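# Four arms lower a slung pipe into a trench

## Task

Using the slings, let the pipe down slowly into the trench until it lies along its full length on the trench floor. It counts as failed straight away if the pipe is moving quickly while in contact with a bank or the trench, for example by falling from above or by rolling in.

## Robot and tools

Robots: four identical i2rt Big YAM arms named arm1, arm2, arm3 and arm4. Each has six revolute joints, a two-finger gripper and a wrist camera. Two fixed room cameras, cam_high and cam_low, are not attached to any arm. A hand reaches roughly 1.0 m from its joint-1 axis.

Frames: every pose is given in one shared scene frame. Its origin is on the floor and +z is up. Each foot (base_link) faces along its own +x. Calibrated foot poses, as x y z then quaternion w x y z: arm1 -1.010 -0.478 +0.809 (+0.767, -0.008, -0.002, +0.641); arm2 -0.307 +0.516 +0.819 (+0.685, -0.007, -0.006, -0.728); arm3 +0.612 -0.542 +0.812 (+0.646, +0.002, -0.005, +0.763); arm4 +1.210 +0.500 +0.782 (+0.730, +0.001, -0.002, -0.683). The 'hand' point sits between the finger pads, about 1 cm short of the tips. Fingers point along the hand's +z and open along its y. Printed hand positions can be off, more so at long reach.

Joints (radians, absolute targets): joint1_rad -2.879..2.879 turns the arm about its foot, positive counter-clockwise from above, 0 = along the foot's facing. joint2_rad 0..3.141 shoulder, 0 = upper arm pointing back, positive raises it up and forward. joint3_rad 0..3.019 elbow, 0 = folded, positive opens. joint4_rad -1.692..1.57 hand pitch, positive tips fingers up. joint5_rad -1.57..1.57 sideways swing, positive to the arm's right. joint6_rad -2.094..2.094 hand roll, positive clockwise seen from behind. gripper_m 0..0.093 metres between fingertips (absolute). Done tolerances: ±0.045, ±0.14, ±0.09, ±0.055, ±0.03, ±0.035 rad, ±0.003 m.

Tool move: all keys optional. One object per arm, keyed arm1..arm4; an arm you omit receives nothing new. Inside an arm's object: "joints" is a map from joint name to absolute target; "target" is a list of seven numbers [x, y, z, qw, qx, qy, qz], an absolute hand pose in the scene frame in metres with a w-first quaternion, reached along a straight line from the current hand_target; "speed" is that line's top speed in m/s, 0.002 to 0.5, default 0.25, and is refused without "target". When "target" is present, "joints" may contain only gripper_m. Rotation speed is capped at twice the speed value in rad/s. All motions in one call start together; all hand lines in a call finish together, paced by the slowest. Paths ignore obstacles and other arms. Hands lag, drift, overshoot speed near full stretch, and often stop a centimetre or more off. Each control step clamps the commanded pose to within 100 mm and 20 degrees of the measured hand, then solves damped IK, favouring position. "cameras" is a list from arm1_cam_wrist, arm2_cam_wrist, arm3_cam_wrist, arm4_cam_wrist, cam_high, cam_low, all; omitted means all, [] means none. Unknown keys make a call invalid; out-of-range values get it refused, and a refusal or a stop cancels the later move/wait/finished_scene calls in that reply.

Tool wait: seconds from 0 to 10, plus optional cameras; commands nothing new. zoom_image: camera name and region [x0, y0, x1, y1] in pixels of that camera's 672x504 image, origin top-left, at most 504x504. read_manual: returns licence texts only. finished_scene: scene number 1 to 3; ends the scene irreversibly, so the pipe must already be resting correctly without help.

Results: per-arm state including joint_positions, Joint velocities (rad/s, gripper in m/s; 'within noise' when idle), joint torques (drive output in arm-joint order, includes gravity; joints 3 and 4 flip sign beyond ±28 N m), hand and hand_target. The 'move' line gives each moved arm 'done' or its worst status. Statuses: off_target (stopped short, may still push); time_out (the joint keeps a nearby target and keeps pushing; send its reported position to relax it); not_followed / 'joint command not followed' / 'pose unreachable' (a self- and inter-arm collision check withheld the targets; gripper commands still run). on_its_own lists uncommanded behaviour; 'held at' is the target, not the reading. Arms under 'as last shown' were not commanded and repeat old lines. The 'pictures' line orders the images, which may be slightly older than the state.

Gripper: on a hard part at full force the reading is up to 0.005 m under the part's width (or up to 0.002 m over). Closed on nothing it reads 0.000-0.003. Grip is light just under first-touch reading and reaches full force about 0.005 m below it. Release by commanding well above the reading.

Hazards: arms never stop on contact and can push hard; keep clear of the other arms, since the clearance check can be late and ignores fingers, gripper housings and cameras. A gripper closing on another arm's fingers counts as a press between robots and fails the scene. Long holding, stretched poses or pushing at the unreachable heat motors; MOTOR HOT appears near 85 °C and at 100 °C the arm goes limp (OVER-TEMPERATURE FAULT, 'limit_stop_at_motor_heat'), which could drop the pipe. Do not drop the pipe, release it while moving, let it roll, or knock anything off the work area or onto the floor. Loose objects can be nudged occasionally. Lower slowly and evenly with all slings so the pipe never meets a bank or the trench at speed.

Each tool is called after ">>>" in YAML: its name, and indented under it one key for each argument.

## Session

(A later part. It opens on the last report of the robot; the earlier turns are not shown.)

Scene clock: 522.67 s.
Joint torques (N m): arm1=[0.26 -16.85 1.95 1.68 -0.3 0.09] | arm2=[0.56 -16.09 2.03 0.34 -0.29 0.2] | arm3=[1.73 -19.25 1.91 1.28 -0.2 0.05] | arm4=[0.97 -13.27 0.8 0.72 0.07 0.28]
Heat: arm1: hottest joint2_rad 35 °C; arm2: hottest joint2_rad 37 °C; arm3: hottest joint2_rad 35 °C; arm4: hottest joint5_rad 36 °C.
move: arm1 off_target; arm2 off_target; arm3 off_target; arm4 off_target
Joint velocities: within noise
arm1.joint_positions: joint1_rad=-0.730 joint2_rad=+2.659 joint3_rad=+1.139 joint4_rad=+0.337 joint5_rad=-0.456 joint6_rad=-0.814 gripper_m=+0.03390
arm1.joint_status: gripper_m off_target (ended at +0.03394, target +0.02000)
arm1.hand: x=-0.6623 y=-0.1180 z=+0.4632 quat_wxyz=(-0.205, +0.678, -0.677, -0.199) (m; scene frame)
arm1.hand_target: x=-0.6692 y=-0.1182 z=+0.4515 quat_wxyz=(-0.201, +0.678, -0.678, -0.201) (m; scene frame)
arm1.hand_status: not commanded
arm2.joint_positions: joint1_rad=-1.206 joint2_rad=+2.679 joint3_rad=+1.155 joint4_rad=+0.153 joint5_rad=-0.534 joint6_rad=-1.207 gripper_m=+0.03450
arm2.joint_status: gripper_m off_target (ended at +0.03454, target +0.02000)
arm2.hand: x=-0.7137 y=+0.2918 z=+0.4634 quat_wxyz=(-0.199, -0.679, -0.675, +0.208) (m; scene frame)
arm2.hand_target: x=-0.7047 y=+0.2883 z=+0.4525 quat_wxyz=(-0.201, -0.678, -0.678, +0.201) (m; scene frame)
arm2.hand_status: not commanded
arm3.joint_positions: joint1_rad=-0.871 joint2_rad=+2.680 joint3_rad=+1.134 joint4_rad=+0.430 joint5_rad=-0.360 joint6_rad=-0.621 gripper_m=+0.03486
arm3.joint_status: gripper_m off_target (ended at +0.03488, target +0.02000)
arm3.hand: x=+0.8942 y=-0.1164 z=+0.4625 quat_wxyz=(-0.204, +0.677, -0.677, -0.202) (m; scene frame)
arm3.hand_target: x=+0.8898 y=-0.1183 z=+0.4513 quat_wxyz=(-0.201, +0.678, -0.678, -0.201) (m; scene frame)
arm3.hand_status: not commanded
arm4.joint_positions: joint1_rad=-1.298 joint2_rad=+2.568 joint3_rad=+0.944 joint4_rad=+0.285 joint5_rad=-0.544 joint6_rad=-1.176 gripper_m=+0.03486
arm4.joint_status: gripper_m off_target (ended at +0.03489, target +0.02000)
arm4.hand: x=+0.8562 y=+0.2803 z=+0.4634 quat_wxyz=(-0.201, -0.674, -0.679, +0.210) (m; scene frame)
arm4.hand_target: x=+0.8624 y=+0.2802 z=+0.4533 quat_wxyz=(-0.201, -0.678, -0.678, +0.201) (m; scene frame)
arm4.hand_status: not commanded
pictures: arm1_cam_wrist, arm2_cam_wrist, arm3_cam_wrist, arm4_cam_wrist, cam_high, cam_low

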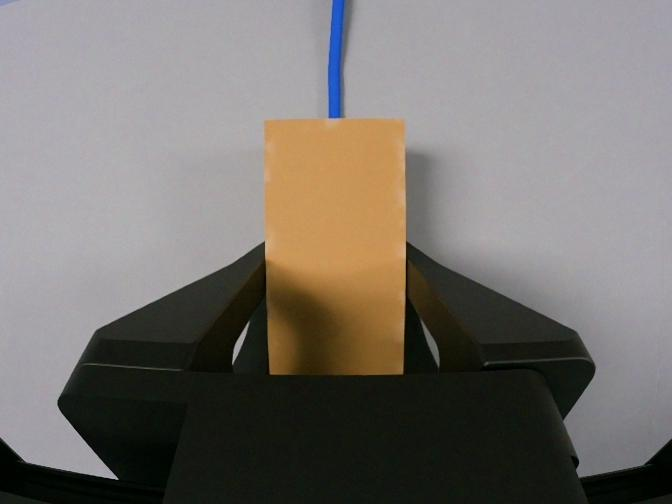

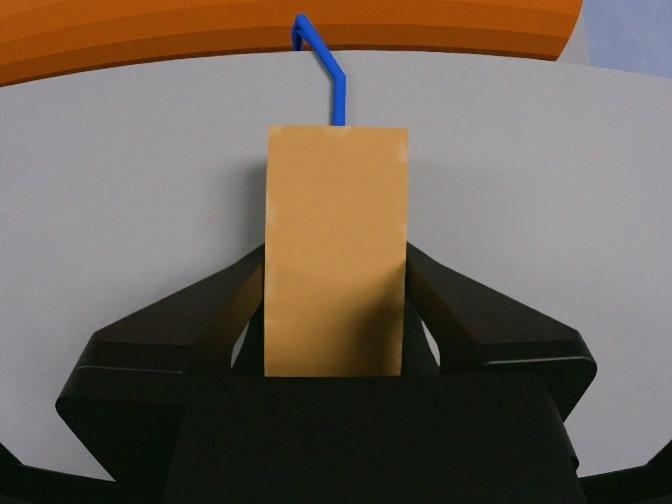

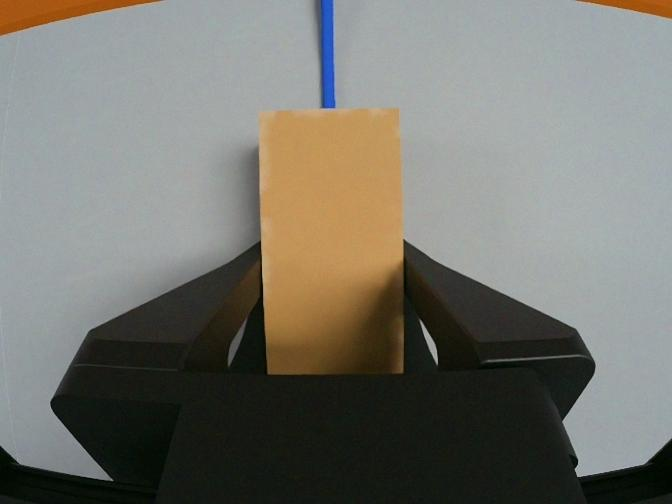

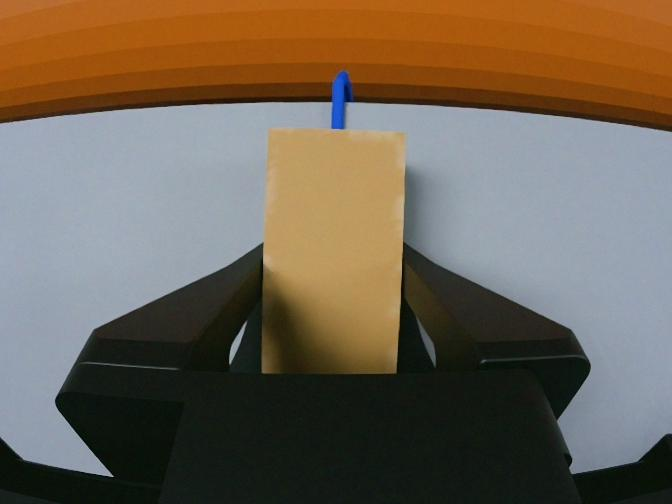

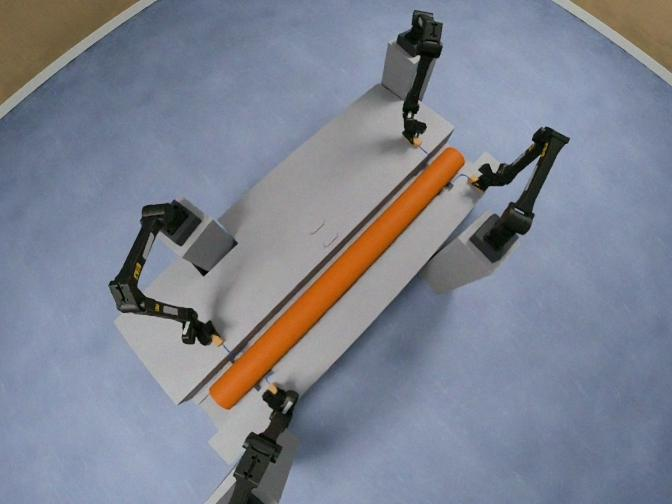

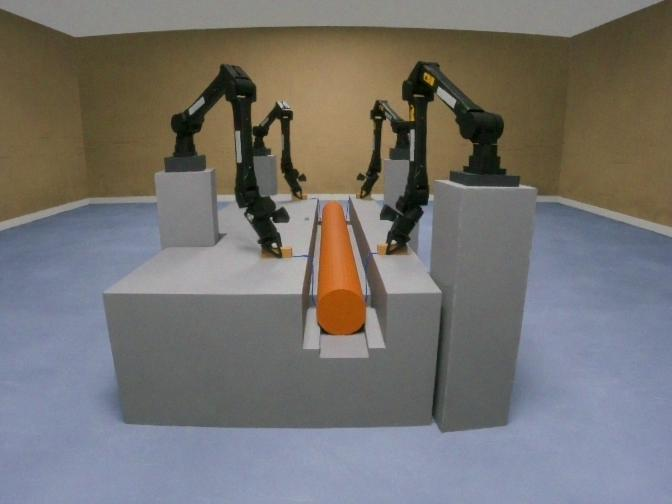

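>>> move:
  arm1: {"target": [-0.66, -0.06, 0.54, -0.2008, 0.678, -0.678, -0.2008], "speed": 0.15}
  arm2: {"target": [-0.71, 0.288, 0.54, 0.2008, 0.678, 0.678, -0.2008], "speed": 0.15}
  arm3: {"target": [0.892, -0.06, 0.54, -0.2008, 0.678, -0.678, -0.2008], "speed": 0.15}
  arm4: {"target": [0.86, 0.270, 0.54, 0.2008, 0.678, 0.678, -0.2008], "speed": 0.15}
  cameras: []

>>> move:
  arm1: {"target": [-0.65, -0.022, 0.665, -0.2008, 0.678, -0.678, -0.2008], "speed": 0.06}
  arm2: {"target": [-0.709, 0.290, 0.638, 0.2008, 0.678, 0.678, -0.2008], "speed": 0.06}
  arm3: {"target": [0.904, -0.044, 0.684, -0.2008, 0.678, -0.678, -0.2008], "speed": 0.06}
  arm4: {"target": [0.855, 0.260, 0.665, 0.2008, 0.678, 0.678, -0.2008], "speed": 0.06}
  cameras: ["cam_low", "cam_high"]

>>> zoom_image:
  camera: "cam_low"
  region: [220, 130, 470, 370]

Scene clock: 529.97 s.
Joint torques (N m): arm1=[0.21 -20.25 2.85 0.94 -0.46 0.09] | arm2=[0.32 -18.73 1.84 -0.42 -0.76 0.2] | arm3=[1.67 -23.06 2.69 0.59 -0.31 0.1] | arm4=[0.97 -16.09 0.54 0.23 -0.28 0.31]
Heat: arm1: hottest joint2_rad 36 °C; arm2: hottest joint2_rad 37 °C; arm3: hottest joint2_rad 35 °C; arm4: hottest joint5_rad 36 °C.
move: arm1 done; arm2 done; arm3 done; arm4 done
Joint velocities: within noise
arm1.joint_positions: joint1_rad=-0.644 joint2_rad=+2.481 joint3_rad=+1.125 joint4_rad=+0.196 joint5_rad=-0.420 joint6_rad=-0.732 gripper_m=+0.03390
arm1.joint_status: not commanded
arm1.hand: x=-0.6612 y=-0.0653 z=+0.5338 quat_wxyz=(-0.199, +0.680, -0.678, -0.198) (m; scene frame)
arm1.hand_target: x=-0.6601 y=-0.0599 z=+0.5400 quat_wxyz=(-0.201, +0.678, -0.678, -0.201) (m; scene frame)
arm1.hand_status: done (0.008 m and 0.5 deg from the pose sent, 0.096 m and 0.5 deg at the start)
arm2.joint_positions: joint1_rad=-1.203 joint2_rad=+2.479 joint3_rad=+1.031 joint4_rad=+0.070 joint5_rad=-0.523 joint6_rad=-1.207 gripper_m=+0.03450
arm2.joint_status: not commanded
arm2.hand: x=-0.7125 y=+0.2934 z=+0.5361 quat_wxyz=(-0.196, -0.680, -0.677, +0.202) (m; scene frame)
arm2.hand_target: x=-0.7100 y=+0.2881 z=+0.5400 quat_wxyz=(-0.201, -0.678, -0.678, +0.201) (m; scene frame)
arm2.hand_status: done (0.007 m and 0.6 deg from the pose sent, 0.077 m and 0.9 deg at the start)
arm3.joint_positions: joint1_rad=-0.796 joint2_rad=+2.495 joint3_rad=+1.125 joint4_rad=+0.269 joint5_rad=-0.323 joint6_rad=-0.552 gripper_m=+0.03486
arm3.joint_status: not commanded
arm3.hand: x=+0.8928 y=-0.0645 z=+0.5364 quat_wxyz=(-0.200, +0.678, -0.678, -0.200) (m; scene frame)
arm3.hand_target: x=+0.8920 y=-0.0599 z=+0.5401 quat_wxyz=(-0.201, +0.678, -0.678, -0.201) (m; scene frame)
arm3.hand_status: done (0.006 m and 0.1 deg from the pose sent, 0.096 m and 0.4 deg at the start)
arm4.joint_positions: joint1_rad=-1.275 joint2_rad=+2.350 joint3_rad=+0.837 joint4_rad=+0.178 joint5_rad=-0.529 joint6_rad=-1.151 gripper_m=+0.03486
arm4.joint_status: not commanded
arm4.hand: x=+0.8578 y=+0.2733 z=+0.5355 quat_wxyz=(-0.198, -0.676, -0.680, +0.204) (m; scene frame)
arm4.hand_target: x=+0.8600 y=+0.2701 z=+0.5399 quat_wxyz=(-0.201, -0.678, -0.678, +0.201) (m; scene frame)
arm4.hand_status: done (0.006 m and 0.5 deg from the pose sent, 0.077 m and 1.1 deg at the start)
pictures: none
No camera images: "cameras" was empty.

Scene clock: 532.97 s.
Joint torques (N m): arm1=[-0.91 -28.81 4.75 1.39 -1.55 -0.07] | arm2=[-0.67 -24.12 2.73 -0.44 -2.03 0.14] | arm3=[1.03 -33.08 4.48 1.17 -1.35 0.01] | arm4=[0.15 -23.18 2.47 0.31 -2.08 0.17]
Heat: arm1: hottest joint2_rad 36 °C; arm2: hottest joint2_rad 37 °C; arm3: hottest joint2_rad 35 °C; arm4: hottest joint5_rad 37 °C.
move: arm1 off_target; arm2 off_target; arm3 off_target; arm4 off_target
Joint velocities: within noise
arm1.joint_positions: joint1_rad=-0.599 joint2_rad=+2.312 joint3_rad=+1.096 joint4_rad=-0.068 joint5_rad=-0.381 joint6_rad=-0.689 gripper_m=+0.03390
arm1.joint_status: not commanded
arm1.hand: x=-0.6836 y=-0.0607 z=+0.5910 quat_wxyz=(-0.132, +0.678, -0.698, -0.186) (m; scene frame)
arm1.hand_target: x=-0.6521 y=-0.0241 z=+0.6618 quat_wxyz=(-0.201, +0.679, -0.677, -0.200) (m; scene frame)
arm1.hand_status: off_target (0.090 m and 8.4 deg from the pose sent, 0.139 m and 0.5 deg at the start)
arm2.joint_positions: joint1_rad=-1.190 joint2_rad=+2.284 joint3_rad=+0.917 joint4_rad=-0.091 joint5_rad=-0.493 joint6_rad=-1.203 gripper_m=+0.03450
arm2.joint_status: not commanded
arm2.hand: x=-0.6839 y=+0.3023 z=+0.5981 quat_wxyz=(-0.202, -0.690, -0.677, +0.160) (m; scene frame)
arm2.hand_target: x=-0.7082 y=+0.2903 z=+0.6359 quat_wxyz=(-0.201, -0.678, -0.679, +0.201) (m; scene frame)
arm2.hand_status: off_target (0.049 m and 4.9 deg from the pose sent, 0.102 m and 0.6 deg at the start)
arm3.joint_positions: joint1_rad=-0.787 joint2_rad=+2.266 joint3_rad=+1.040 joint4_rad=-0.026 joint5_rad=-0.299 joint6_rad=-0.547 gripper_m=+0.03486
arm3.joint_status: not commanded
arm3.hand: x=+0.8753 y=-0.0881 z=+0.6094 quat_wxyz=(-0.129, +0.681, -0.699, -0.178) (m; scene frame)
arm3.hand_target: x=+0.9021 y=-0.0466 z=+0.6809 quat_wxyz=(-0.201, +0.679, -0.678, -0.200) (m; scene frame)
arm3.hand_status: off_target (0.091 m and 8.9 deg from the pose sent, 0.149 m and 0.1 deg at the start; pose on its path clipped on 3 of 90 steps)
arm4.joint_positions: joint1_rad=-1.243 joint2_rad=+2.074 joint3_rad=+0.750 joint4_rad=-0.112 joint5_rad=-0.475 joint6_rad=-1.119 gripper_m=+0.03486
arm4.joint_status: not commanded
arm4.hand: x=+0.8825 y=+0.2785 z=+0.6154 quat_wxyz=(-0.199, -0.694, -0.676, +0.144) (m; scene frame)
arm4.hand_target: x=+0.8565 y=+0.2608 z=+0.6611 quat_wxyz=(-0.201, -0.677, -0.679, +0.200) (m; scene frame)
arm4.hand_status: off_target (0.060 m and 6.8 deg from the pose sent, 0.130 m and 0.5 deg at the start)
pictures: cam_high, cam_low

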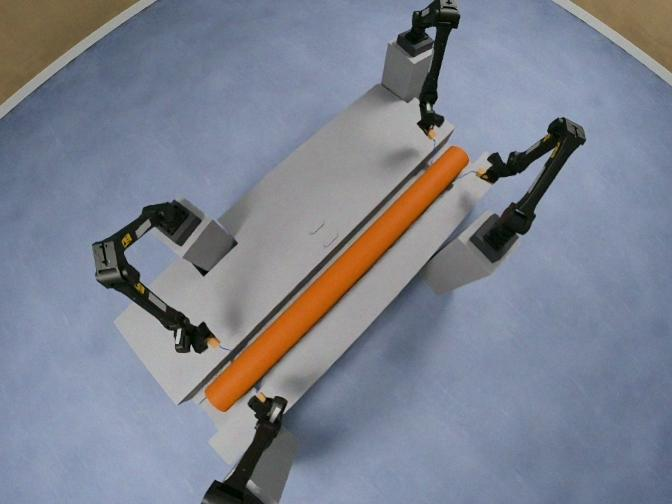

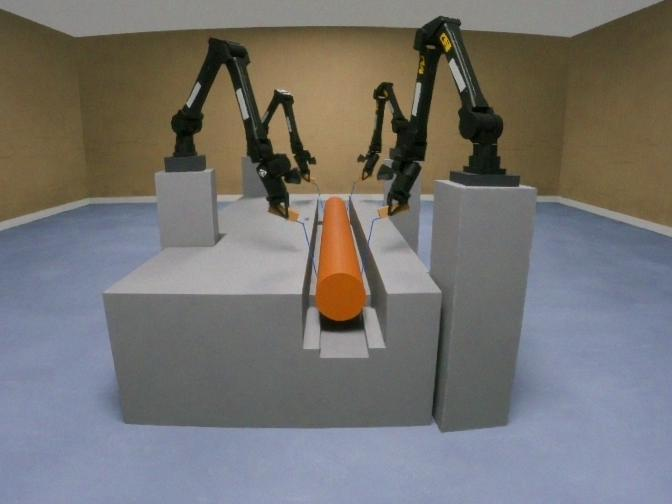

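Scaled by 2.016.

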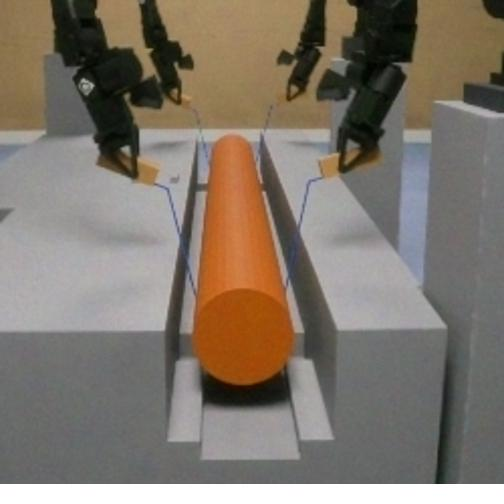

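>>> move:
  arm1: {"target": [-0.655, -0.045, 0.90, -0.2008, 0.678, -0.678, -0.2008], "speed": 0.08}
  arm2: {"target": [-0.709, 0.265, 0.89, 0.2008, 0.678, 0.678, -0.2008], "speed": 0.08}
  arm3: {"target": [0.900, -0.055, 0.90, -0.2008, 0.678, -0.678, -0.2008], "speed": 0.08}
  arm4: {"target": [0.856, 0.250, 0.885, 0.2008, 0.678, 0.678, -0.2008], "speed": 0.08}
  cameras: ["cam_low", "cam_high"]

>>> zoom_image:
  camera: "cam_low"
  region: [220, 130, 470, 370]

Scene clock: 540.40 s.
Joint torques (N m): arm1=[-2.14 -25.76 11.11 0.84 -1.75 -0.25] | arm2=[-0.32 -20.42 15.56 -0.9 -2.03 0.07] | arm3=[0.67 -30.39 9.5 0.79 -1.5 -0.05] | arm4=[0.44 -18.96 13.96 -0.35 -1.92 0.07]
Heat: arm1: hottest joint2_rad 37 °C; arm2: hottest joint2_rad 37 °C; arm3: hottest joint2_rad 37 °C; arm4: hottest joint5_rad 39 °C.
move: arm1 off_target; arm2 off_target; arm3 off_target; arm4 off_target
Joint velocities: within noise
arm1.joint_positions: joint1_rad=-0.617 joint2_rad=+1.808 joint3_rad=+1.038 joint4_rad=-0.563 joint5_rad=-0.385 joint6_rad=-0.699 gripper_m=+0.03390
arm1.joint_status: not commanded
arm1.hand: x=-0.6940 y=-0.0782 z=+0.7995 quat_wxyz=(-0.111, +0.674, -0.706, -0.186) (m; scene frame)
arm1.hand_target: x=-0.6635 y=-0.0527 z=+0.8863 quat_wxyz=(-0.201, +0.679, -0.677, -0.199) (m; scene frame)
arm1.hand_status: off_target (0.113 m and 10.9 deg from the pose sent, 0.311 m and 8.4 deg at the start; pose on its path clipped on 80 of 118 steps)
arm2.joint_positions: joint1_rad=-1.132 joint2_rad=+1.682 joint3_rad=+0.889 joint4_rad=-0.705 joint5_rad=-0.480 joint6_rad=-1.127 gripper_m=+0.03450
arm2.joint_status: not commanded
arm2.hand: x=-0.6642 y=+0.2898 z=+0.8250 quat_wxyz=(-0.214, -0.701, -0.668, +0.126) (m; scene frame)
arm2.hand_target: x=-0.7038 y=+0.2675 z=+0.8900 quat_wxyz=(-0.201, -0.677, -0.679, +0.201) (m; scene frame)
arm2.hand_status: off_target (0.083 m and 9.2 deg from the pose sent, 0.295 m and 4.9 deg at the start)
arm3.joint_positions: joint1_rad=-0.787 joint2_rad=+1.824 joint3_rad=+0.984 joint4_rad=-0.446 joint5_rad=-0.297 joint6_rad=-0.547 gripper_m=+0.03485
arm3.joint_status: not commanded
arm3.hand: x=+0.8656 y=-0.1030 z=+0.7842 quat_wxyz=(-0.113, +0.681, -0.702, -0.174) (m; scene frame)
arm3.hand_target: x=+0.8890 y=-0.0701 z=+0.8705 quat_wxyz=(-0.201, +0.679, -0.677, -0.200) (m; scene frame)
arm3.hand_status: off_target (0.130 m and 10.9 deg from the pose sent, 0.293 m and 8.9 deg at the start; pose on its path clipped on 112 of 118 steps)
arm4.joint_positions: joint1_rad=-1.219 joint2_rad=+1.521 joint3_rad=+0.775 joint4_rad=-0.752 joint5_rad=-0.473 joint6_rad=-1.082 gripper_m=+0.03486
arm4.joint_status: not commanded
arm4.hand: x=+0.9049 y=+0.2795 z=+0.8076 quat_wxyz=(-0.212, -0.705, -0.668, +0.109) (m; scene frame)
arm4.hand_target: x=+0.8625 y=+0.2535 z=+0.8835 quat_wxyz=(-0.200, -0.677, -0.679, +0.200) (m; scene frame)
arm4.hand_status: off_target (0.096 m and 11.1 deg from the pose sent, 0.272 m and 6.8 deg at the start; pose on its path clipped on 17 of 118 steps)
pictures: cam_high, cam_low

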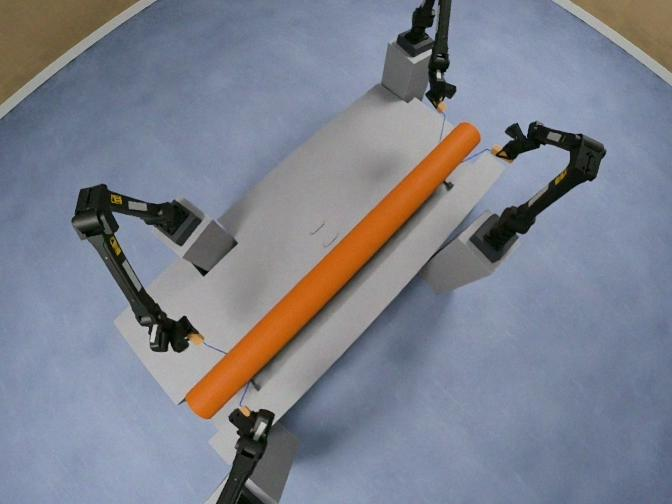

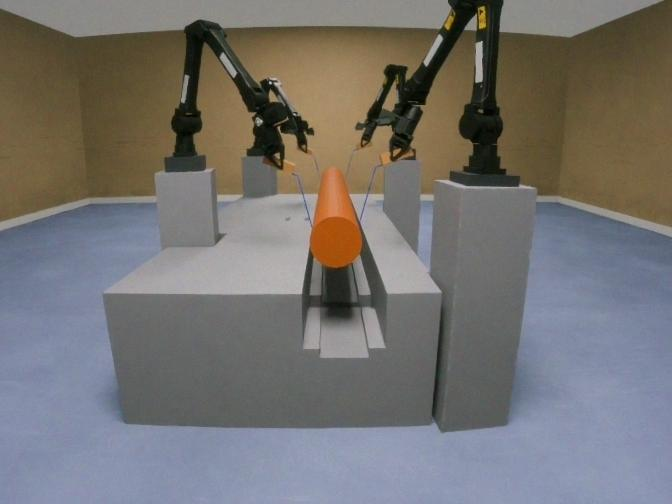

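Scaled by 2.016.

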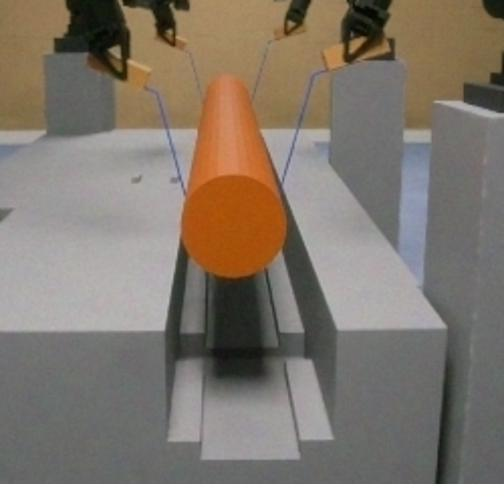

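>>> move:
  arm1: {"joints": {"joint2_rad": 1.60}}
  arm3: {"joints": {"joint2_rad": 1.60}}
  cameras: []

>>> move:
  arm1: {"target": [-0.640, -0.25, 0.865, -0.2008, 0.678, -0.678, -0.2008], "speed": 0.06}
  arm2: {"target": [-0.71, 0.035, 0.92, 0.2008, 0.678, 0.678, -0.2008], "speed": 0.06}
  arm3: {"target": [0.920, -0.235, 0.865, -0.2008, 0.678, -0.678, -0.2008], "speed": 0.06}
  arm4: {"target": [0.850, 0.035, 0.92, 0.2008, 0.678, 0.678, -0.2008], "speed": 0.06}
  cameras: ["cam_low", "cam_high"]

>>> zoom_image:
  camera: "cam_low"
  region: [170, 130, 420, 370]

Scene clock: 548.93 s.
Joint torques (N m): arm1=[-1.55 -23.65 12.05 1.13 -1.64 -0.17] | arm2=[-0.38 -20.6 15.51 -0.7 -2.19 0.06] | arm3=[0.67 -28.04 10.33 1.52 -1.59 -0.05] | arm4=[0.32 -18.96 13.93 -0.23 -2.08 0.06]
Heat: arm1: hottest joint2_rad 38 °C; arm2: hottest joint2_rad 36 °C; arm3: hottest joint2_rad 36 °C; arm4: hottest joint5_rad 41 °C.
move: arm1 done; arm3 done
Joint velocities: within noise
arm1.joint_positions: joint1_rad=-0.617 joint2_rad=+1.701 joint3_rad=+1.038 joint4_rad=-0.572 joint5_rad=-0.389 joint6_rad=-0.704 gripper_m=+0.03391
arm1.joint_status: all done
arm1.hand: x=-0.6880 y=-0.0702 z=+0.8513 quat_wxyz=(-0.158, +0.678, -0.692, -0.188) (m; scene frame)
arm1.hand_target: x=-0.6622 y=-0.0504 z=+0.9310 quat_wxyz=(-0.242, +0.679, -0.664, -0.197) (m; scene frame)
arm1.hand_status: not commanded
arm2: as last shown
arm2.joint_positions: joint1_rad=-1.132 joint2_rad=+1.682 joint3_rad=+0.889 joint4_rad=-0.711 joint5_rad=-0.475 joint6_rad=-1.126 gripper_m=+0.03450
arm2.hand: x=-0.6632 y=+0.2907 z=+0.8245 quat_wxyz=(-0.212, -0.702, -0.668, +0.122) (m; scene frame)
arm3.joint_positions: joint1_rad=-0.787 joint2_rad=+1.712 joint3_rad=+0.982 joint4_rad=-0.457 joint5_rad=-0.294 joint6_rad=-0.547 gripper_m=+0.03486
arm3.joint_status: all done
arm3.hand: x=+0.8727 y=-0.0943 z=+0.8372 quat_wxyz=(-0.161, +0.680, -0.692, -0.181) (m; scene frame)
arm3.hand_target: x=+0.8918 y=-0.0666 z=+0.9197 quat_wxyz=(-0.245, +0.676, -0.664, -0.207) (m; scene frame)
arm3.hand_status: not commanded
arm4.joint_positions: joint1_rad=-1.218 joint2_rad=+1.521 joint3_rad=+0.775 joint4_rad=-0.758 joint5_rad=-0.468 joint6_rad=-1.082 gripper_m=+0.03486
arm4.joint_status: not commanded
arm4.hand: x=+0.9061 y=+0.2803 z=+0.8072 quat_wxyz=(-0.211, -0.706, -0.668, +0.105) (m; scene frame)
arm4.hand_target: x=+0.8626 y=+0.2534 z=+0.8835 quat_wxyz=(-0.200, -0.677, -0.679, +0.200) (m; scene frame)
arm4.hand_status: not commanded
pictures: none
No camera images: "cameras" was empty.

Scene clock: 553.47 s.
Joint torques (N m): arm1=[-2.26 -19.9 8.46 0.12 -2.07 -0.25] | arm2=[-0.15 -23.36 16.24 0.84 -1.62 0.06] | arm3=[-0.15 -23.77 7.98 0.29 -2.27 -0.22] | arm4=[0.56 -20.42 13.27 1.28 -1.41 0.11]
Heat: arm1: hottest joint2_rad 38 °C; arm2: hottest joint2_rad 37 °C; arm3: hottest joint2_rad 37 °C; arm4: hottest joint5_rad 41 °C.
move: arm1 off_target; arm2 off_target; arm3 off_target; arm4 off_target
Joint velocities: within noise
arm1.joint_positions: joint1_rad=-1.026 joint2_rad=+1.647 joint3_rad=+0.838 joint4_rad=-0.656 joint5_rad=-0.510 joint6_rad=-1.142 gripper_m=+0.03390
arm1.joint_status: not commanded
arm1.hand: x=-0.6616 y=-0.2547 z=+0.8154 quat_wxyz=(-0.145, +0.674, -0.695, -0.206) (m; scene frame)
arm1.hand_target: x=-0.6412 y=-0.2502 z=+0.8626 quat_wxyz=(-0.200, +0.679, -0.678, -0.199) (m; scene frame)
arm1.hand_status: off_target (0.054 m and 6.8 deg from the pose sent, 0.187 m and 5.3 deg at the start)
arm2.joint_positions: joint1_rad=-0.756 joint2_rad=+1.863 joint3_rad=+1.043 joint4_rad=-0.540 joint5_rad=-0.367 joint6_rad=-0.727 gripper_m=+0.03450
arm2.joint_status: not commanded
arm2.hand: x=-0.6336 y=+0.1250 z=+0.7917 quat_wxyz=(-0.188, -0.707, -0.673, +0.107) (m; scene frame)
arm2.hand_target: x=-0.6713 y=+0.0798 z=+0.8687 quat_wxyz=(-0.201, -0.677, -0.679, +0.201) (m; scene frame)
arm2.hand_status: off_target (0.174 m and 11.3 deg from the pose sent, 0.277 m and 9.6 deg at the start; pose on its path clipped on 80 of 136 steps)
arm3.joint_positions: joint1_rad=-1.105 joint2_rad=+1.608 joint3_rad=+0.745 joint4_rad=-0.500 joint5_rad=-0.413 joint6_rad=-0.858 gripper_m=+0.03485
arm3.joint_status: not commanded
arm3.hand: x=+0.8947 y=-0.2513 z=+0.8055 quat_wxyz=(-0.129, +0.675, -0.701, -0.193) (m; scene frame)
arm3.hand_target: x=+0.9185 y=-0.2359 z=+0.8619 quat_wxyz=(-0.201, +0.679, -0.677, -0.199) (m; scene frame)
arm3.hand_status: off_target (0.067 m and 8.7 deg from the pose sent, 0.151 m and 5.4 deg at the start)
arm4.joint_positions: joint1_rad=-0.851 joint2_rad=+1.687 joint3_rad=+0.866 joint4_rad=-0.518 joint5_rad=-0.357 joint6_rad=-0.697 gripper_m=+0.03486
arm4.joint_status: not commanded
arm4.hand: x=+0.9357 y=+0.1410 z=+0.7722 quat_wxyz=(-0.183, -0.707, -0.675, +0.105) (m; scene frame)
arm4.hand_target: x=+0.8987 y=+0.0949 z=+0.8484 quat_wxyz=(-0.200, -0.677, -0.679, +0.201) (m; scene frame)
arm4.hand_status: off_target (0.201 m and 11.6 deg from the pose sent, 0.276 m and 11.5 deg at the start; pose on its path clipped on 126 of 136 steps)
pictures: cam_high, cam_low

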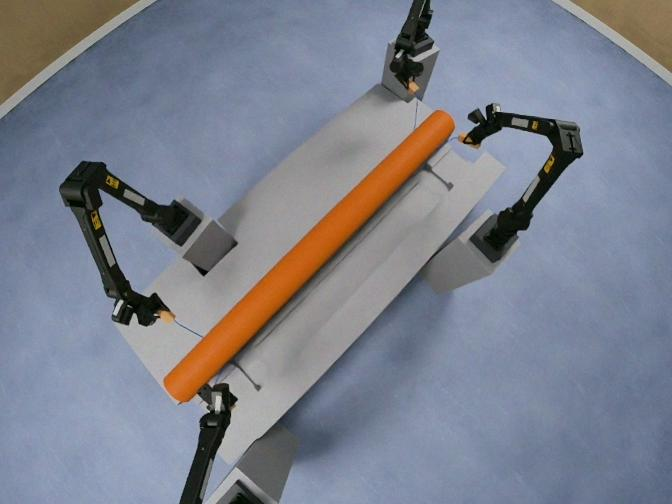

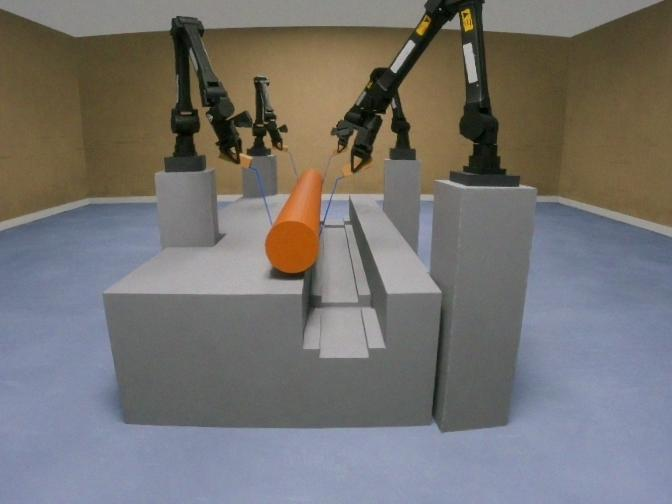

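Scaled by 2.016.

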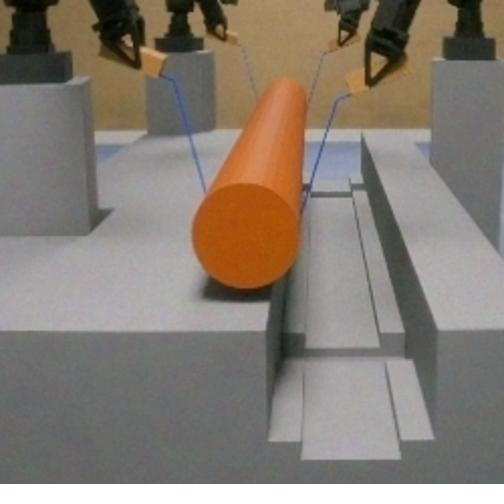

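>>> move:
  arm2: {"joints": {"joint2_rad": 1.70}}
  arm4: {"joints": {"joint2_rad": 1.49}}
  cameras: ["cam_low"]

>>> zoom_image:
  camera: "cam_low"
  region: [170, 130, 420, 370]

Scene clock: 559.07 s.
Joint torques (N m): arm1=[-2.32 -20.31 8.72 0.23 -2.09 -0.22] | arm2=[-0.15 -24.76 16.88 1.02 -1.66 0.06] | arm3=[-0.21 -23.47 8.28 0.49 -2.16 -0.19] | arm4=[0.62 -21.66 13.91 1.39 -1.54 0.1]
Heat: arm1: hottest joint2_rad 38 °C; arm2: hottest joint3_rad 40 °C; arm3: hottest joint2_rad 37 °C; arm4: hottest joint5_rad 41 °C.
move: arm2 done; arm4 done
Joint velocities: within noise
arm1.joint_positions: joint1_rad=-1.026 joint2_rad=+1.647 joint3_rad=+0.832 joint4_rad=-0.659 joint5_rad=-0.510 joint6_rad=-1.144 gripper_m=+0.03390
arm1.joint_status: not commanded
arm1.hand: x=-0.6652 y=-0.2561 z=+0.8136 quat_wxyz=(-0.140, +0.674, -0.695, -0.208) (m; scene frame)
arm1.hand_target: x=-0.6412 y=-0.2502 z=+0.8626 quat_wxyz=(-0.201, +0.679, -0.678, -0.199) (m; scene frame)
arm1.hand_status: not commanded
arm2.joint_positions: joint1_rad=-0.756 joint2_rad=+1.794 joint3_rad=+1.043 joint4_rad=-0.540 joint5_rad=-0.366 joint6_rad=-0.725 gripper_m=+0.03450
arm2.joint_status: all done
arm2.hand: x=-0.6410 y=+0.1186 z=+0.8253 quat_wxyz=(-0.188, -0.701, -0.674, +0.141) (m; scene frame)
arm2.hand_target: x=-0.6754 y=+0.0767 z=+0.9163 quat_wxyz=(-0.199, -0.664, -0.678, +0.242) (m; scene frame)
arm2.hand_status: not commanded
arm3.joint_positions: joint1_rad=-1.105 joint2_rad=+1.604 joint3_rad=+0.741 joint4_rad=-0.504 joint5_rad=-0.416 joint6_rad=-0.861 gripper_m=+0.03485
arm3.joint_status: not commanded
arm3.hand: x=+0.8921 y=-0.2526 z=+0.8054 quat_wxyz=(-0.126, +0.676, -0.700, -0.195) (m; scene frame)
arm3.hand_target: x=+0.9184 y=-0.2359 z=+0.8618 quat_wxyz=(-0.201, +0.679, -0.677, -0.199) (m; scene frame)
arm3.hand_status: not commanded
arm4.joint_positions: joint1_rad=-0.851 joint2_rad=+1.597 joint3_rad=+0.866 joint4_rad=-0.518 joint5_rad=-0.353 joint6_rad=-0.695 gripper_m=+0.03486
arm4.joint_status: all done
arm4.hand: x=+0.9273 y=+0.1337 z=+0.8106 quat_wxyz=(-0.183, -0.698, -0.676, +0.149) (m; scene frame)
arm4.hand_target: x=+0.8955 y=+0.0920 z=+0.9046 quat_wxyz=(-0.200, -0.660, -0.678, +0.256) (m; scene frame)
arm4.hand_status: not commanded
pictures: cam_low

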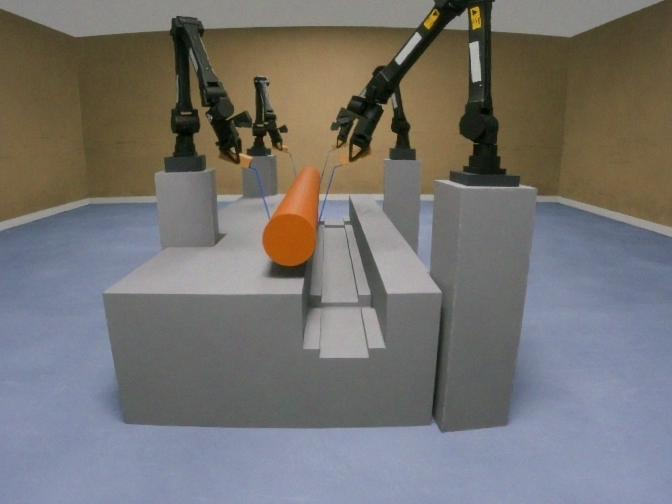

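Scaled by 2.016.

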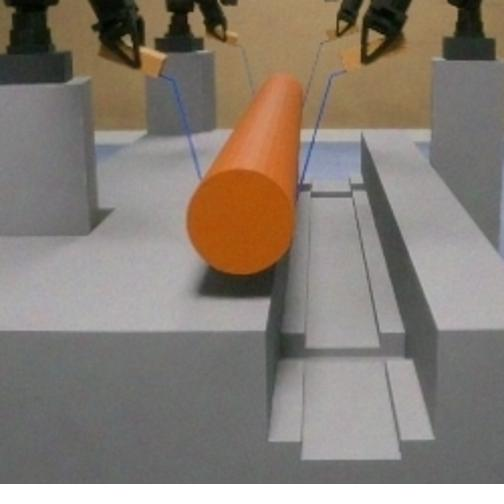

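>>> move:
  arm1: {"target": [-0.645, -0.292, 0.862, -0.2008, 0.678, -0.678, -0.2008], "speed": 0.04}
  arm2: {"target": [-0.70, 0.030, 0.93, 0.2008, 0.678, 0.678, -0.2008], "speed": 0.04}
  arm3: {"target": [0.912, -0.285, 0.862, -0.2008, 0.678, -0.678, -0.2008], "speed": 0.04}
  arm4: {"target": [0.875, 0.030, 0.93, 0.2008, 0.678, 0.678, -0.2008], "speed": 0.04}
  cameras: ["cam_low"]

>>> zoom_image:
  camera: "cam_low"
  region: [170, 130, 420, 370]

Scene clock: 565.83 s.
Joint torques (N m): arm1=[-2.9 -19.6 8.03 0.1 -1.98 -0.25] | arm2=[-0.26 -24.29 16.46 0.2 -1.59 0.08] | arm3=[-0.56 -21.07 7.76 0.03 -2.28 -0.24] | arm4=[0.5 -20.89 13.68 0.65 -1.32 0.1]
Heat: arm1: hottest joint2_rad 37 °C; arm2: hottest joint3_rad 42 °C; arm3: hottest joint2_rad 38 °C; arm4: hottest joint3_rad 41 °C.
move: arm1 off_target; arm2 off_target; arm3 off_target; arm4 off_target
Joint velocities: within noise
arm1.joint_positions: joint1_rad=-1.120 joint2_rad=+1.625 joint3_rad=+0.804 joint4_rad=-0.697 joint5_rad=-0.531 joint6_rad=-1.257 gripper_m=+0.03390
arm1.joint_status: not commanded
arm1.hand: x=-0.6656 y=-0.2917 z=+0.8156 quat_wxyz=(-0.148, +0.675, -0.691, -0.211) (m; scene frame)
arm1.hand_target: x=-0.6461 y=-0.2918 z=+0.8592 quat_wxyz=(-0.200, +0.679, -0.678, -0.200) (m; scene frame)
arm1.hand_status: off_target (0.051 m and 6.3 deg from the pose sent, 0.064 m and 7.3 deg at the start)
arm2.joint_positions: joint1_rad=-0.733 joint2_rad=+1.865 joint3_rad=+1.080 joint4_rad=-0.555 joint5_rad=-0.359 joint6_rad=-0.705 gripper_m=+0.03450
arm2.joint_status: not commanded
arm2.hand: x=-0.6363 y=+0.1079 z=+0.8017 quat_wxyz=(-0.187, -0.706, -0.674, +0.114) (m; scene frame)
arm2.hand_target: x=-0.6698 y=+0.0663 z=+0.8826 quat_wxyz=(-0.201, -0.677, -0.679, +0.201) (m; scene frame)
arm2.hand_status: off_target (0.163 m and 10.6 deg from the pose sent, 0.149 m and 7.5 deg at the start; pose on its path clipped on 69 of 69 steps)
arm3.joint_positions: joint1_rad=-1.207 joint2_rad=+1.527 joint3_rad=+0.669 joint4_rad=-0.535 joint5_rad=-0.447 joint6_rad=-0.969 gripper_m=+0.03485
arm3.joint_status: not commanded
arm3.hand: x=+0.8882 y=-0.2954 z=+0.8125 quat_wxyz=(-0.137, +0.676, -0.697, -0.199) (m; scene frame)
arm3.hand_target: x=+0.9109 y=-0.2852 z=+0.8591 quat_wxyz=(-0.201, +0.679, -0.678, -0.199) (m; scene frame)
arm3.hand_status: off_target (0.056 m and 7.7 deg from the pose sent, 0.068 m and 8.9 deg at the start)
arm4.joint_positions: joint1_rad=-0.805 joint2_rad=+1.676 joint3_rad=+0.906 joint4_rad=-0.540 joint5_rad=-0.339 joint6_rad=-0.651 gripper_m=+0.03486
arm4.joint_status: not commanded
arm4.hand: x=+0.9387 y=+0.1184 z=+0.7878 quat_wxyz=(-0.181, -0.706, -0.676, +0.112) (m; scene frame)
arm4.hand_target: x=+0.9082 y=+0.0754 z=+0.8685 quat_wxyz=(-0.201, -0.677, -0.679, +0.201) (m; scene frame)
arm4.hand_status: off_target (0.179 m and 10.9 deg from the pose sent, 0.167 m and 6.7 deg at the start; pose on its path clipped on 69 of 69 steps)
pictures: cam_low

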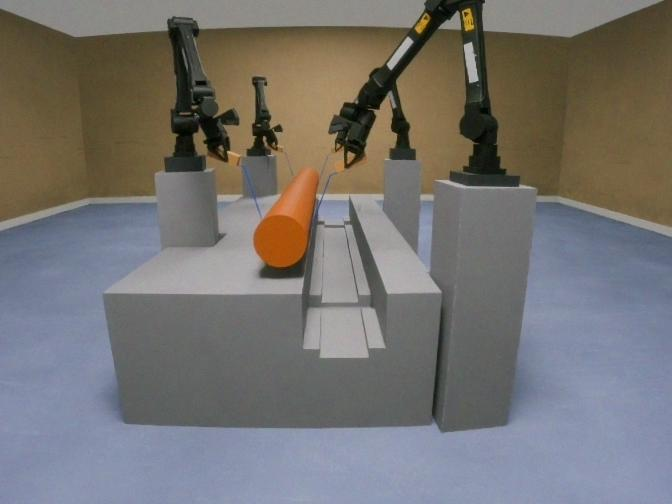

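Scaled by 2.016.

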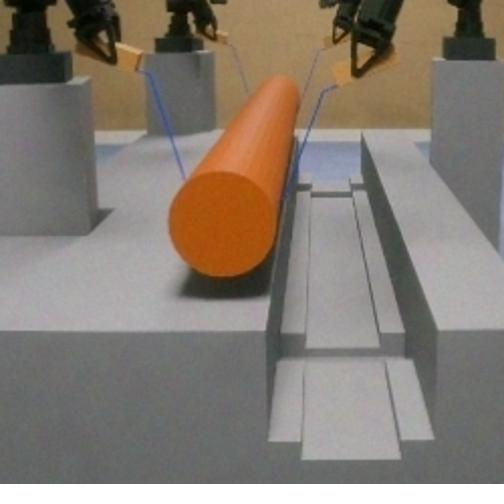

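>>> move:
  arm1: {"target": [-0.65, -0.292, 0.79, -0.2008, 0.678, -0.678, -0.2008], "speed": 0.03}
  arm2: {"target": [-0.680, 0.064, 0.81, 0.2008, 0.678, 0.678, -0.2008], "speed": 0.03}
  arm3: {"target": [0.907, -0.285, 0.79, -0.2008, 0.678, -0.678, -0.2008], "speed": 0.03}
  arm4: {"target": [0.90, 0.070, 0.80, 0.2008, 0.678, 0.678, -0.2008], "speed": 0.03}
  cameras: ["cam_low"]

>>> zoom_image:
  camera: "cam_low"
  region: [170, 130, 420, 370]

Scene clock: 572.30 s.
Joint torques (N m): arm1=[-2.43 -15.97 6.64 0.92 -2.01 -0.18] | arm2=[-1.26 -23.41 12.36 0.98 -1.38 -0.05] | arm3=[-0.26 -16.44 5.83 1.22 -1.91 -0.15] | arm4=[0.15 -19.37 9.46 1.72 -1.03 0.04]
Heat: arm1: hottest joint2_rad 37 °C; arm2: hottest joint3_rad 44 °C; arm3: hottest joint2_rad 38 °C; arm4: hottest joint3_rad 41 °C.
move: arm1 off_target; arm2 off_target; arm3 off_target; arm4 off_target
Joint velocities: within noise
arm1.joint_positions: joint1_rad=-1.122 joint2_rad=+1.719 joint3_rad=+0.738 joint4_rad=-0.506 joint5_rad=-0.531 joint6_rad=-1.258 gripper_m=+0.03391
arm1.joint_status: not commanded
arm1.hand: x=-0.6706 y=-0.2946 z=+0.7681 quat_wxyz=(-0.161, +0.677, -0.688, -0.204) (m; scene frame)
arm1.hand_target: x=-0.6504 y=-0.2924 z=+0.7898 quat_wxyz=(-0.200, +0.678, -0.678, -0.200) (m; scene frame)
arm1.hand_status: off_target (0.030 m and 4.7 deg from the pose sent, 0.030 m and 6.3 deg at the start)
arm2.joint_positions: joint1_rad=-0.733 joint2_rad=+1.974 joint3_rad=+1.080 joint4_rad=-0.412 joint5_rad=-0.367 joint6_rad=-0.705 gripper_m=+0.03450
arm2.joint_status: not commanded
arm2.hand: x=-0.6447 y=+0.0972 z=+0.7554 quat_wxyz=(-0.191, -0.701, -0.675, +0.130) (m; scene frame)
arm2.hand_target: x=-0.6773 y=+0.0672 z=+0.8116 quat_wxyz=(-0.200, -0.678, -0.679, +0.201) (m; scene frame)
arm2.hand_status: off_target (0.073 m and 8.6 deg from the pose sent, 0.062 m and 10.6 deg at the start)
arm3.joint_positions: joint1_rad=-1.208 joint2_rad=+1.644 joint3_rad=+0.607 joint4_rad=-0.318 joint5_rad=-0.455 joint6_rad=-0.972 gripper_m=+0.03486
arm3.joint_status: not commanded
arm3.hand: x=+0.8859 y=-0.2954 z=+0.7665 quat_wxyz=(-0.156, +0.677, -0.691, -0.198) (m; scene frame)
arm3.hand_target: x=+0.9065 y=-0.2855 z=+0.7898 quat_wxyz=(-0.201, +0.679, -0.678, -0.200) (m; scene frame)
arm3.hand_status: off_target (0.033 m and 5.3 deg from the pose sent, 0.031 m and 7.7 deg at the start)
arm4.joint_positions: joint1_rad=-0.805 joint2_rad=+1.782 joint3_rad=+0.906 joint4_rad=-0.388 joint5_rad=-0.349 joint6_rad=-0.650 gripper_m=+0.03486
arm4.joint_status: not commanded
arm4.hand: x=+0.9271 y=+0.1032 z=+0.7503 quat_wxyz=(-0.187, -0.700, -0.676, +0.134) (m; scene frame)
arm4.hand_target: x=+0.9020 y=+0.0727 z=+0.8012 quat_wxyz=(-0.200, -0.678, -0.679, +0.201) (m; scene frame)
arm4.hand_status: off_target (0.066 m and 8.3 deg from the pose sent, 0.063 m and 10.9 deg at the start)
pictures: cam_low

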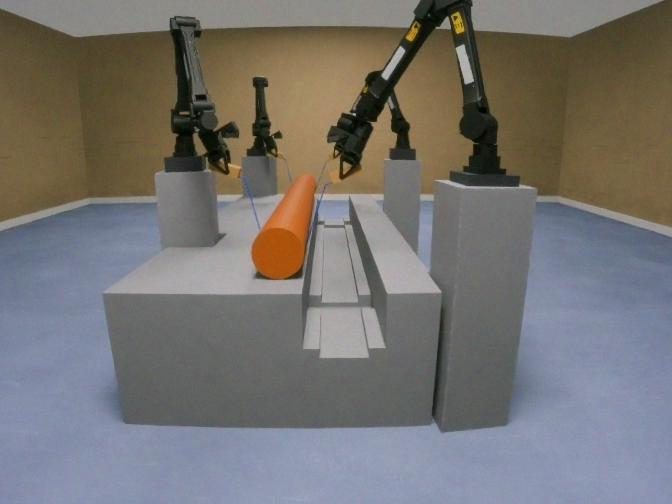

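Scaled by 2.016.

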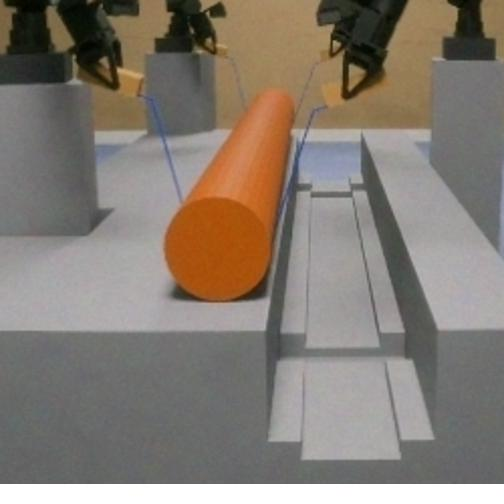

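>>> move:
  arm1: {"target":[-0.6504,-0.2924,0.70,-0.2008,0.678,-0.678,-0.2008],"speed":0.05}
  arm2: {"target":[-0.6773,0.0672,0.70,0.2008,0.678,0.678,-0.2008],"speed":0.05}
  arm3: {"target":[0.9065,-0.2855,0.70,-0.2008,0.678,-0.678,-0.2008],"speed":0.05}
  arm4: {"target":[0.902,0.0727,0.70,0.2008,0.678,0.678,-0.2008],"speed":0.05}
  cameras: ["cam_high","cam_low"]

Scene clock: 596.00 s.
Joint torques (N m): arm1=[-1.26 -12.51 4.34 1.36 -0.59 -0.08] | arm2=[-1.44 -18.61 9.61 1.02 -0.53 0.06] | arm3=[0.44 -13.74 3.34 1.17 -0.75 -0.06] | arm4=[0.03 -15.62 5.55 1.72 -0.32 0.04]
Heat: arm1: hottest joint2_rad 37 °C; arm2: hottest joint3_rad 45 °C; arm3: hottest joint2_rad 36 °C; arm4: hottest joint3_rad 41 °C.
move: arm1 done; arm2 off_target; arm3 done; arm4 off_target
Joint velocities: within noise
arm1.joint_positions: joint1_rad=-1.133 joint2_rad=+1.917 joint3_rad=+0.733 joint4_rad=-0.240 joint5_rad=-0.564 joint6_rad=-1.264 gripper_m=+0.03391
arm1.joint_status: not commanded
arm1.hand: x=-0.6552 y=-0.2908 z=+0.7049 quat_wxyz=(-0.197, +0.678, -0.679, -0.202) (m; scene frame)
arm1.hand_target: x=-0.6506 y=-0.2924 z=+0.7001 quat_wxyz=(-0.201, +0.678, -0.678, -0.201) (m; scene frame)
arm1.hand_status: done (0.007 m and 0.5 deg from the pose sent, 0.071 m and 4.7 deg at the start)
arm2.joint_positions: joint1_rad=-0.733 joint2_rad=+2.139 joint3_rad=+1.080 joint4_rad=-0.162 joint5_rad=-0.390 joint6_rad=-0.716 gripper_m=+0.03450
arm2.joint_status: not commanded
arm2.hand: x=-0.6538 y=+0.0822 z=+0.6886 quat_wxyz=(-0.201, -0.685, -0.679, +0.171) (m; scene frame)
arm2.hand_target: x=-0.6767 y=+0.0682 z=+0.7010 quat_wxyz=(-0.200, -0.678, -0.678, +0.201) (m; scene frame)
arm2.hand_status: off_target (0.030 m and 3.5 deg from the pose sent, 0.071 m and 8.6 deg at the start)
arm3.joint_positions: joint1_rad=-1.218 joint2_rad=+1.890 joint3_rad=+0.604 joint4_rad=-0.001 joint5_rad=-0.484 joint6_rad=-0.980 gripper_m=+0.03486
arm3.joint_status: not commanded
arm3.hand: x=+0.8995 y=-0.2861 z=+0.7004 quat_wxyz=(-0.192, +0.679, -0.679, -0.202) (m; scene frame)
arm3.hand_target: x=+0.9064 y=-0.2855 z=+0.7001 quat_wxyz=(-0.201, +0.678, -0.678, -0.201) (m; scene frame)
arm3.hand_status: done (0.007 m and 1.0 deg from the pose sent, 0.070 m and 5.3 deg at the start)
arm4.joint_positions: joint1_rad=-0.805 joint2_rad=+1.952 joint3_rad=+0.906 joint4_rad=-0.116 joint5_rad=-0.369 joint6_rad=-0.650 gripper_m=+0.03486
arm4.joint_status: not commanded
arm4.hand: x=+0.9116 y=+0.0808 z=+0.6928 quat_wxyz=(-0.199, -0.685, -0.676, +0.182) (m; scene frame)
arm4.hand_target: x=+0.9020 y=+0.0729 z=+0.7004 quat_wxyz=(-0.201, -0.678, -0.678, +0.201) (m; scene frame)
arm4.hand_status: off_target (0.014 m and 2.3 deg from the pose sent, 0.064 m and 8.3 deg at the start)
pictures: cam_high, cam_low

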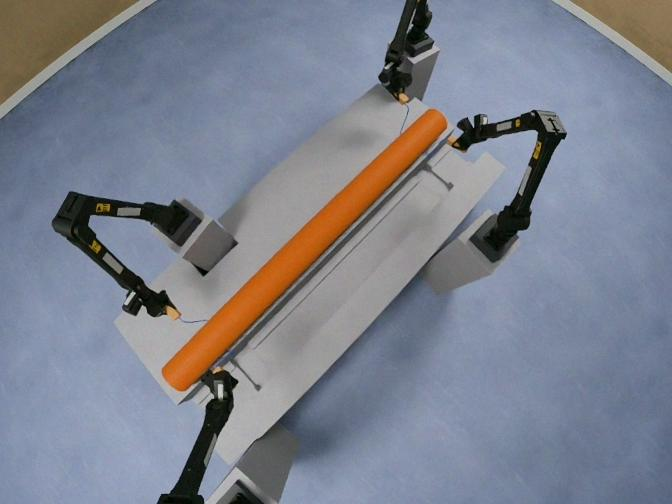

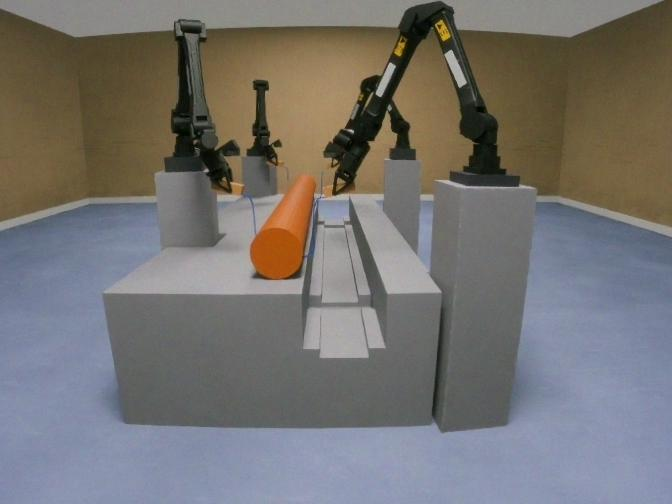

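>>> move:
  arm1: {"target":[-0.655,-0.272,0.732,-0.2008,0.678,-0.678,-0.2008],"speed":0.2}
  arm2: {"target":[-0.667,0.055,0.744,0.2008,0.678,0.678,-0.2008],"speed":0.2}
  arm3: {"target":[0.909,-0.268,0.734,-0.2008,0.678,-0.678,-0.2008],"speed":0.2}
  arm4: {"target":[0.887,0.054,0.750,0.2008,0.678,0.678,-0.2008],"speed":0.2}
  cameras: []

>>> move:
  arm1: {"target":[-0.650,-0.265,0.802,-0.2008,0.678,-0.678,-0.2008],"speed":0.06}
  arm2: {"target":[-0.672,0.042,0.817,0.2008,0.678,0.678,-0.2008],"speed":0.06}
  arm3: {"target":[0.920,-0.255,0.806,-0.2008,0.678,-0.678,-0.2008],"speed":0.06}
  arm4: {"target":[0.880,0.038,0.833,0.2008,0.678,0.678,-0.2008],"speed":0.06}
  cameras: ["cam_low"]

Scene clock: 601.80 s.
Joint torques (N m): arm1=[0.21 -14.45 4.57 0.51 -0.4 0.05] | arm2=[0.5 -18.84 10.06 -0.08 -0.39 0.17] | arm3=[1.67 -15.09 5.03 0.18 -0.49 0.11] | arm4=[0.32 -16.85 8.2 0.58 -0.26 0.09]
Heat: arm1: hottest joint2_rad 37 °C; arm2: hottest joint3_rad 45 °C; arm3: hottest joint2_rad 36 °C; arm4: hottest joint3_rad 40 °C.
move: arm1 done; arm2 off_target; arm3 off_target; arm4 off_target
Joint velocities: within noise
arm1.joint_positions: joint1_rad=-1.090 joint2_rad=+1.851 joint3_rad=+0.733 joint4_rad=-0.270 joint5_rad=-0.560 joint6_rad=-1.217 gripper_m=+0.03391
arm1.joint_status: not commanded
arm1.hand: x=-0.6557 y=-0.2734 z=+0.7280 quat_wxyz=(-0.202, +0.680, -0.676, -0.200) (m; scene frame)
arm1.hand_target: x=-0.6551 y=-0.2720 z=+0.7320 quat_wxyz=(-0.201, +0.678, -0.678, -0.201) (m; scene frame)
arm1.hand_status: done (0.004 m and 0.3 deg from the pose sent, 0.033 m and 0.5 deg at the start)
arm2.joint_positions: joint1_rad=-0.726 joint2_rad=+2.052 joint3_rad=+1.080 joint4_rad=-0.212 joint5_rad=-0.381 joint6_rad=-0.698 gripper_m=+0.03450
arm2.joint_status: not commanded
arm2.hand: x=-0.6595 y=+0.0737 z=+0.7305 quat_wxyz=(-0.199, -0.685, -0.676, +0.187) (m; scene frame)
arm2.hand_target: x=-0.6665 y=+0.0555 z=+0.7445 quat_wxyz=(-0.201, -0.678, -0.678, +0.201) (m; scene frame)
arm2.hand_status: off_target (0.024 m and 1.8 deg from the pose sent, 0.063 m and 3.5 deg at the start)
arm3.joint_positions: joint1_rad=-1.193 joint2_rad=+1.806 joint3_rad=+0.614 joint4_rad=-0.084 joint5_rad=-0.478 joint6_rad=-0.950 gripper_m=+0.03486
arm3.joint_status: not commanded
arm3.hand: x=+0.8996 y=-0.2762 z=+0.7267 quat_wxyz=(-0.191, +0.678, -0.681, -0.203) (m; scene frame)
arm3.hand_target: x=+0.9088 y=-0.2681 z=+0.7342 quat_wxyz=(-0.201, +0.678, -0.678, -0.201) (m; scene frame)
arm3.hand_status: off_target (0.014 m and 1.1 deg from the pose sent, 0.039 m and 1.0 deg at the start)
arm4.joint_positions: joint1_rad=-0.805 joint2_rad=+1.887 joint3_rad=+0.962 joint4_rad=-0.243 joint5_rad=-0.369 joint6_rad=-0.650 gripper_m=+0.03486
arm4.joint_status: not commanded
arm4.hand: x=+0.9009 y=+0.0694 z=+0.7306 quat_wxyz=(-0.199, -0.686, -0.676, +0.179) (m; scene frame)
arm4.hand_target: x=+0.8875 y=+0.0547 z=+0.7504 quat_wxyz=(-0.201, -0.678, -0.678, +0.201) (m; scene frame)
arm4.hand_status: off_target (0.028 m and 2.6 deg from the pose sent, 0.068 m and 2.3 deg at the start)
pictures: none
No camera images: "cameras" was empty.

Scene clock: 603.73 s.
Joint torques (N m): arm1=[0.32 -18.78 8.1 0.28 -1.76 -0.04] | arm2=[0.09 -24.12 13.59 -0.06 -0.94 0.18] | arm3=[1.55 -19.31 8.68 0.38 -1.44 0.05] | arm4=[0.79 -22.71 12.14 0.62 -0.79 0.19]
Heat: arm1: hottest joint2_rad 37 °C; arm2: hottest joint3_rad 45 °C; arm3: hottest joint2_rad 36 °C; arm4: hottest joint3_rad 40 °C.
move: arm1 off_target; arm2 off_target; arm3 off_target; arm4 off_target
Joint velocities: within noise
arm1.joint_positions: joint1_rad=-1.081 joint2_rad=+1.733 joint3_rad=+0.733 joint4_rad=-0.479 joint5_rad=-0.527 joint6_rad=-1.196 gripper_m=+0.03391
arm1.joint_status: not commanded
arm1.hand: x=-0.6775 y=-0.2812 z=+0.7617 quat_wxyz=(-0.153, +0.671, -0.695, -0.208) (m; scene frame)
arm1.hand_target: x=-0.6517 y=-0.2657 z=+0.8009 quat_wxyz=(-0.201, +0.678, -0.678, -0.201) (m; scene frame)
arm1.hand_status: off_target (0.051 m and 5.9 deg from the pose sent, 0.075 m and 0.3 deg at the start)
arm2.joint_positions: joint1_rad=-0.709 joint2_rad=+1.985 joint3_rad=+1.099 joint4_rad=-0.394 joint5_rad=-0.364 joint6_rad=-0.683 gripper_m=+0.03450
arm2.joint_status: not commanded
arm2.hand: x=-0.6434 y=+0.0812 z=+0.7569 quat_wxyz=(-0.192, -0.698, -0.676, +0.139) (m; scene frame)
arm2.hand_target: x=-0.6690 y=+0.0454 z=+0.8184 quat_wxyz=(-0.201, -0.678, -0.678, +0.201) (m; scene frame)
arm2.hand_status: off_target (0.077 m and 7.6 deg from the pose sent, 0.093 m and 1.8 deg at the start)
arm3.joint_positions: joint1_rad=-1.176 joint2_rad=+1.671 joint3_rad=+0.645 joint4_rad=-0.339 joint5_rad=-0.451 joint6_rad=-0.930 gripper_m=+0.03486
arm3.joint_status: not commanded
arm3.hand: x=+0.8874 y=-0.2812 z=+0.7651 quat_wxyz=(-0.143, +0.674, -0.696, -0.203) (m; scene frame)
arm3.hand_target: x=+0.9180 y=-0.2564 z=+0.8062 quat_wxyz=(-0.201, +0.678, -0.678, -0.201) (m; scene frame)
arm3.hand_status: off_target (0.059 m and 6.9 deg from the pose sent, 0.085 m and 1.1 deg at the start)
arm4.joint_positions: joint1_rad=-0.801 joint2_rad=+1.819 joint3_rad=+1.006 joint4_rad=-0.472 joint5_rad=-0.351 joint6_rad=-0.650 gripper_m=+0.03486
arm4.joint_status: not commanded
arm4.hand: x=+0.9115 y=+0.0823 z=+0.7593 quat_wxyz=(-0.187, -0.701, -0.677, +0.123) (m; scene frame)
arm4.hand_target: x=+0.8842 y=+0.0429 z=+0.8341 quat_wxyz=(-0.201, -0.678, -0.678, +0.201) (m; scene frame)
arm4.hand_status: off_target (0.092 m and 9.4 deg from the pose sent, 0.109 m and 2.6 deg at the start)
pictures: cam_low

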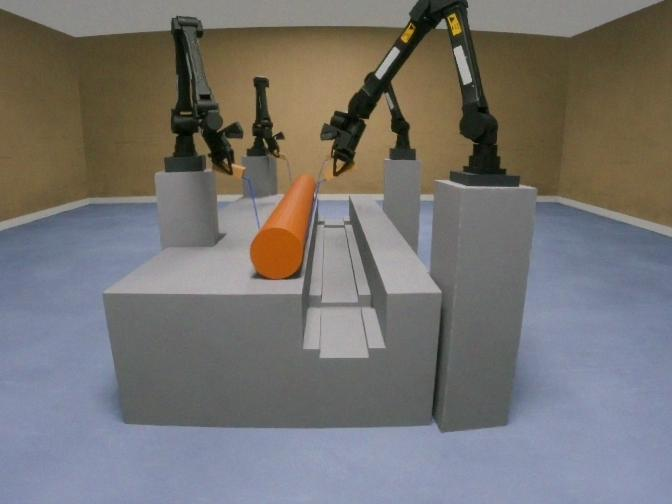

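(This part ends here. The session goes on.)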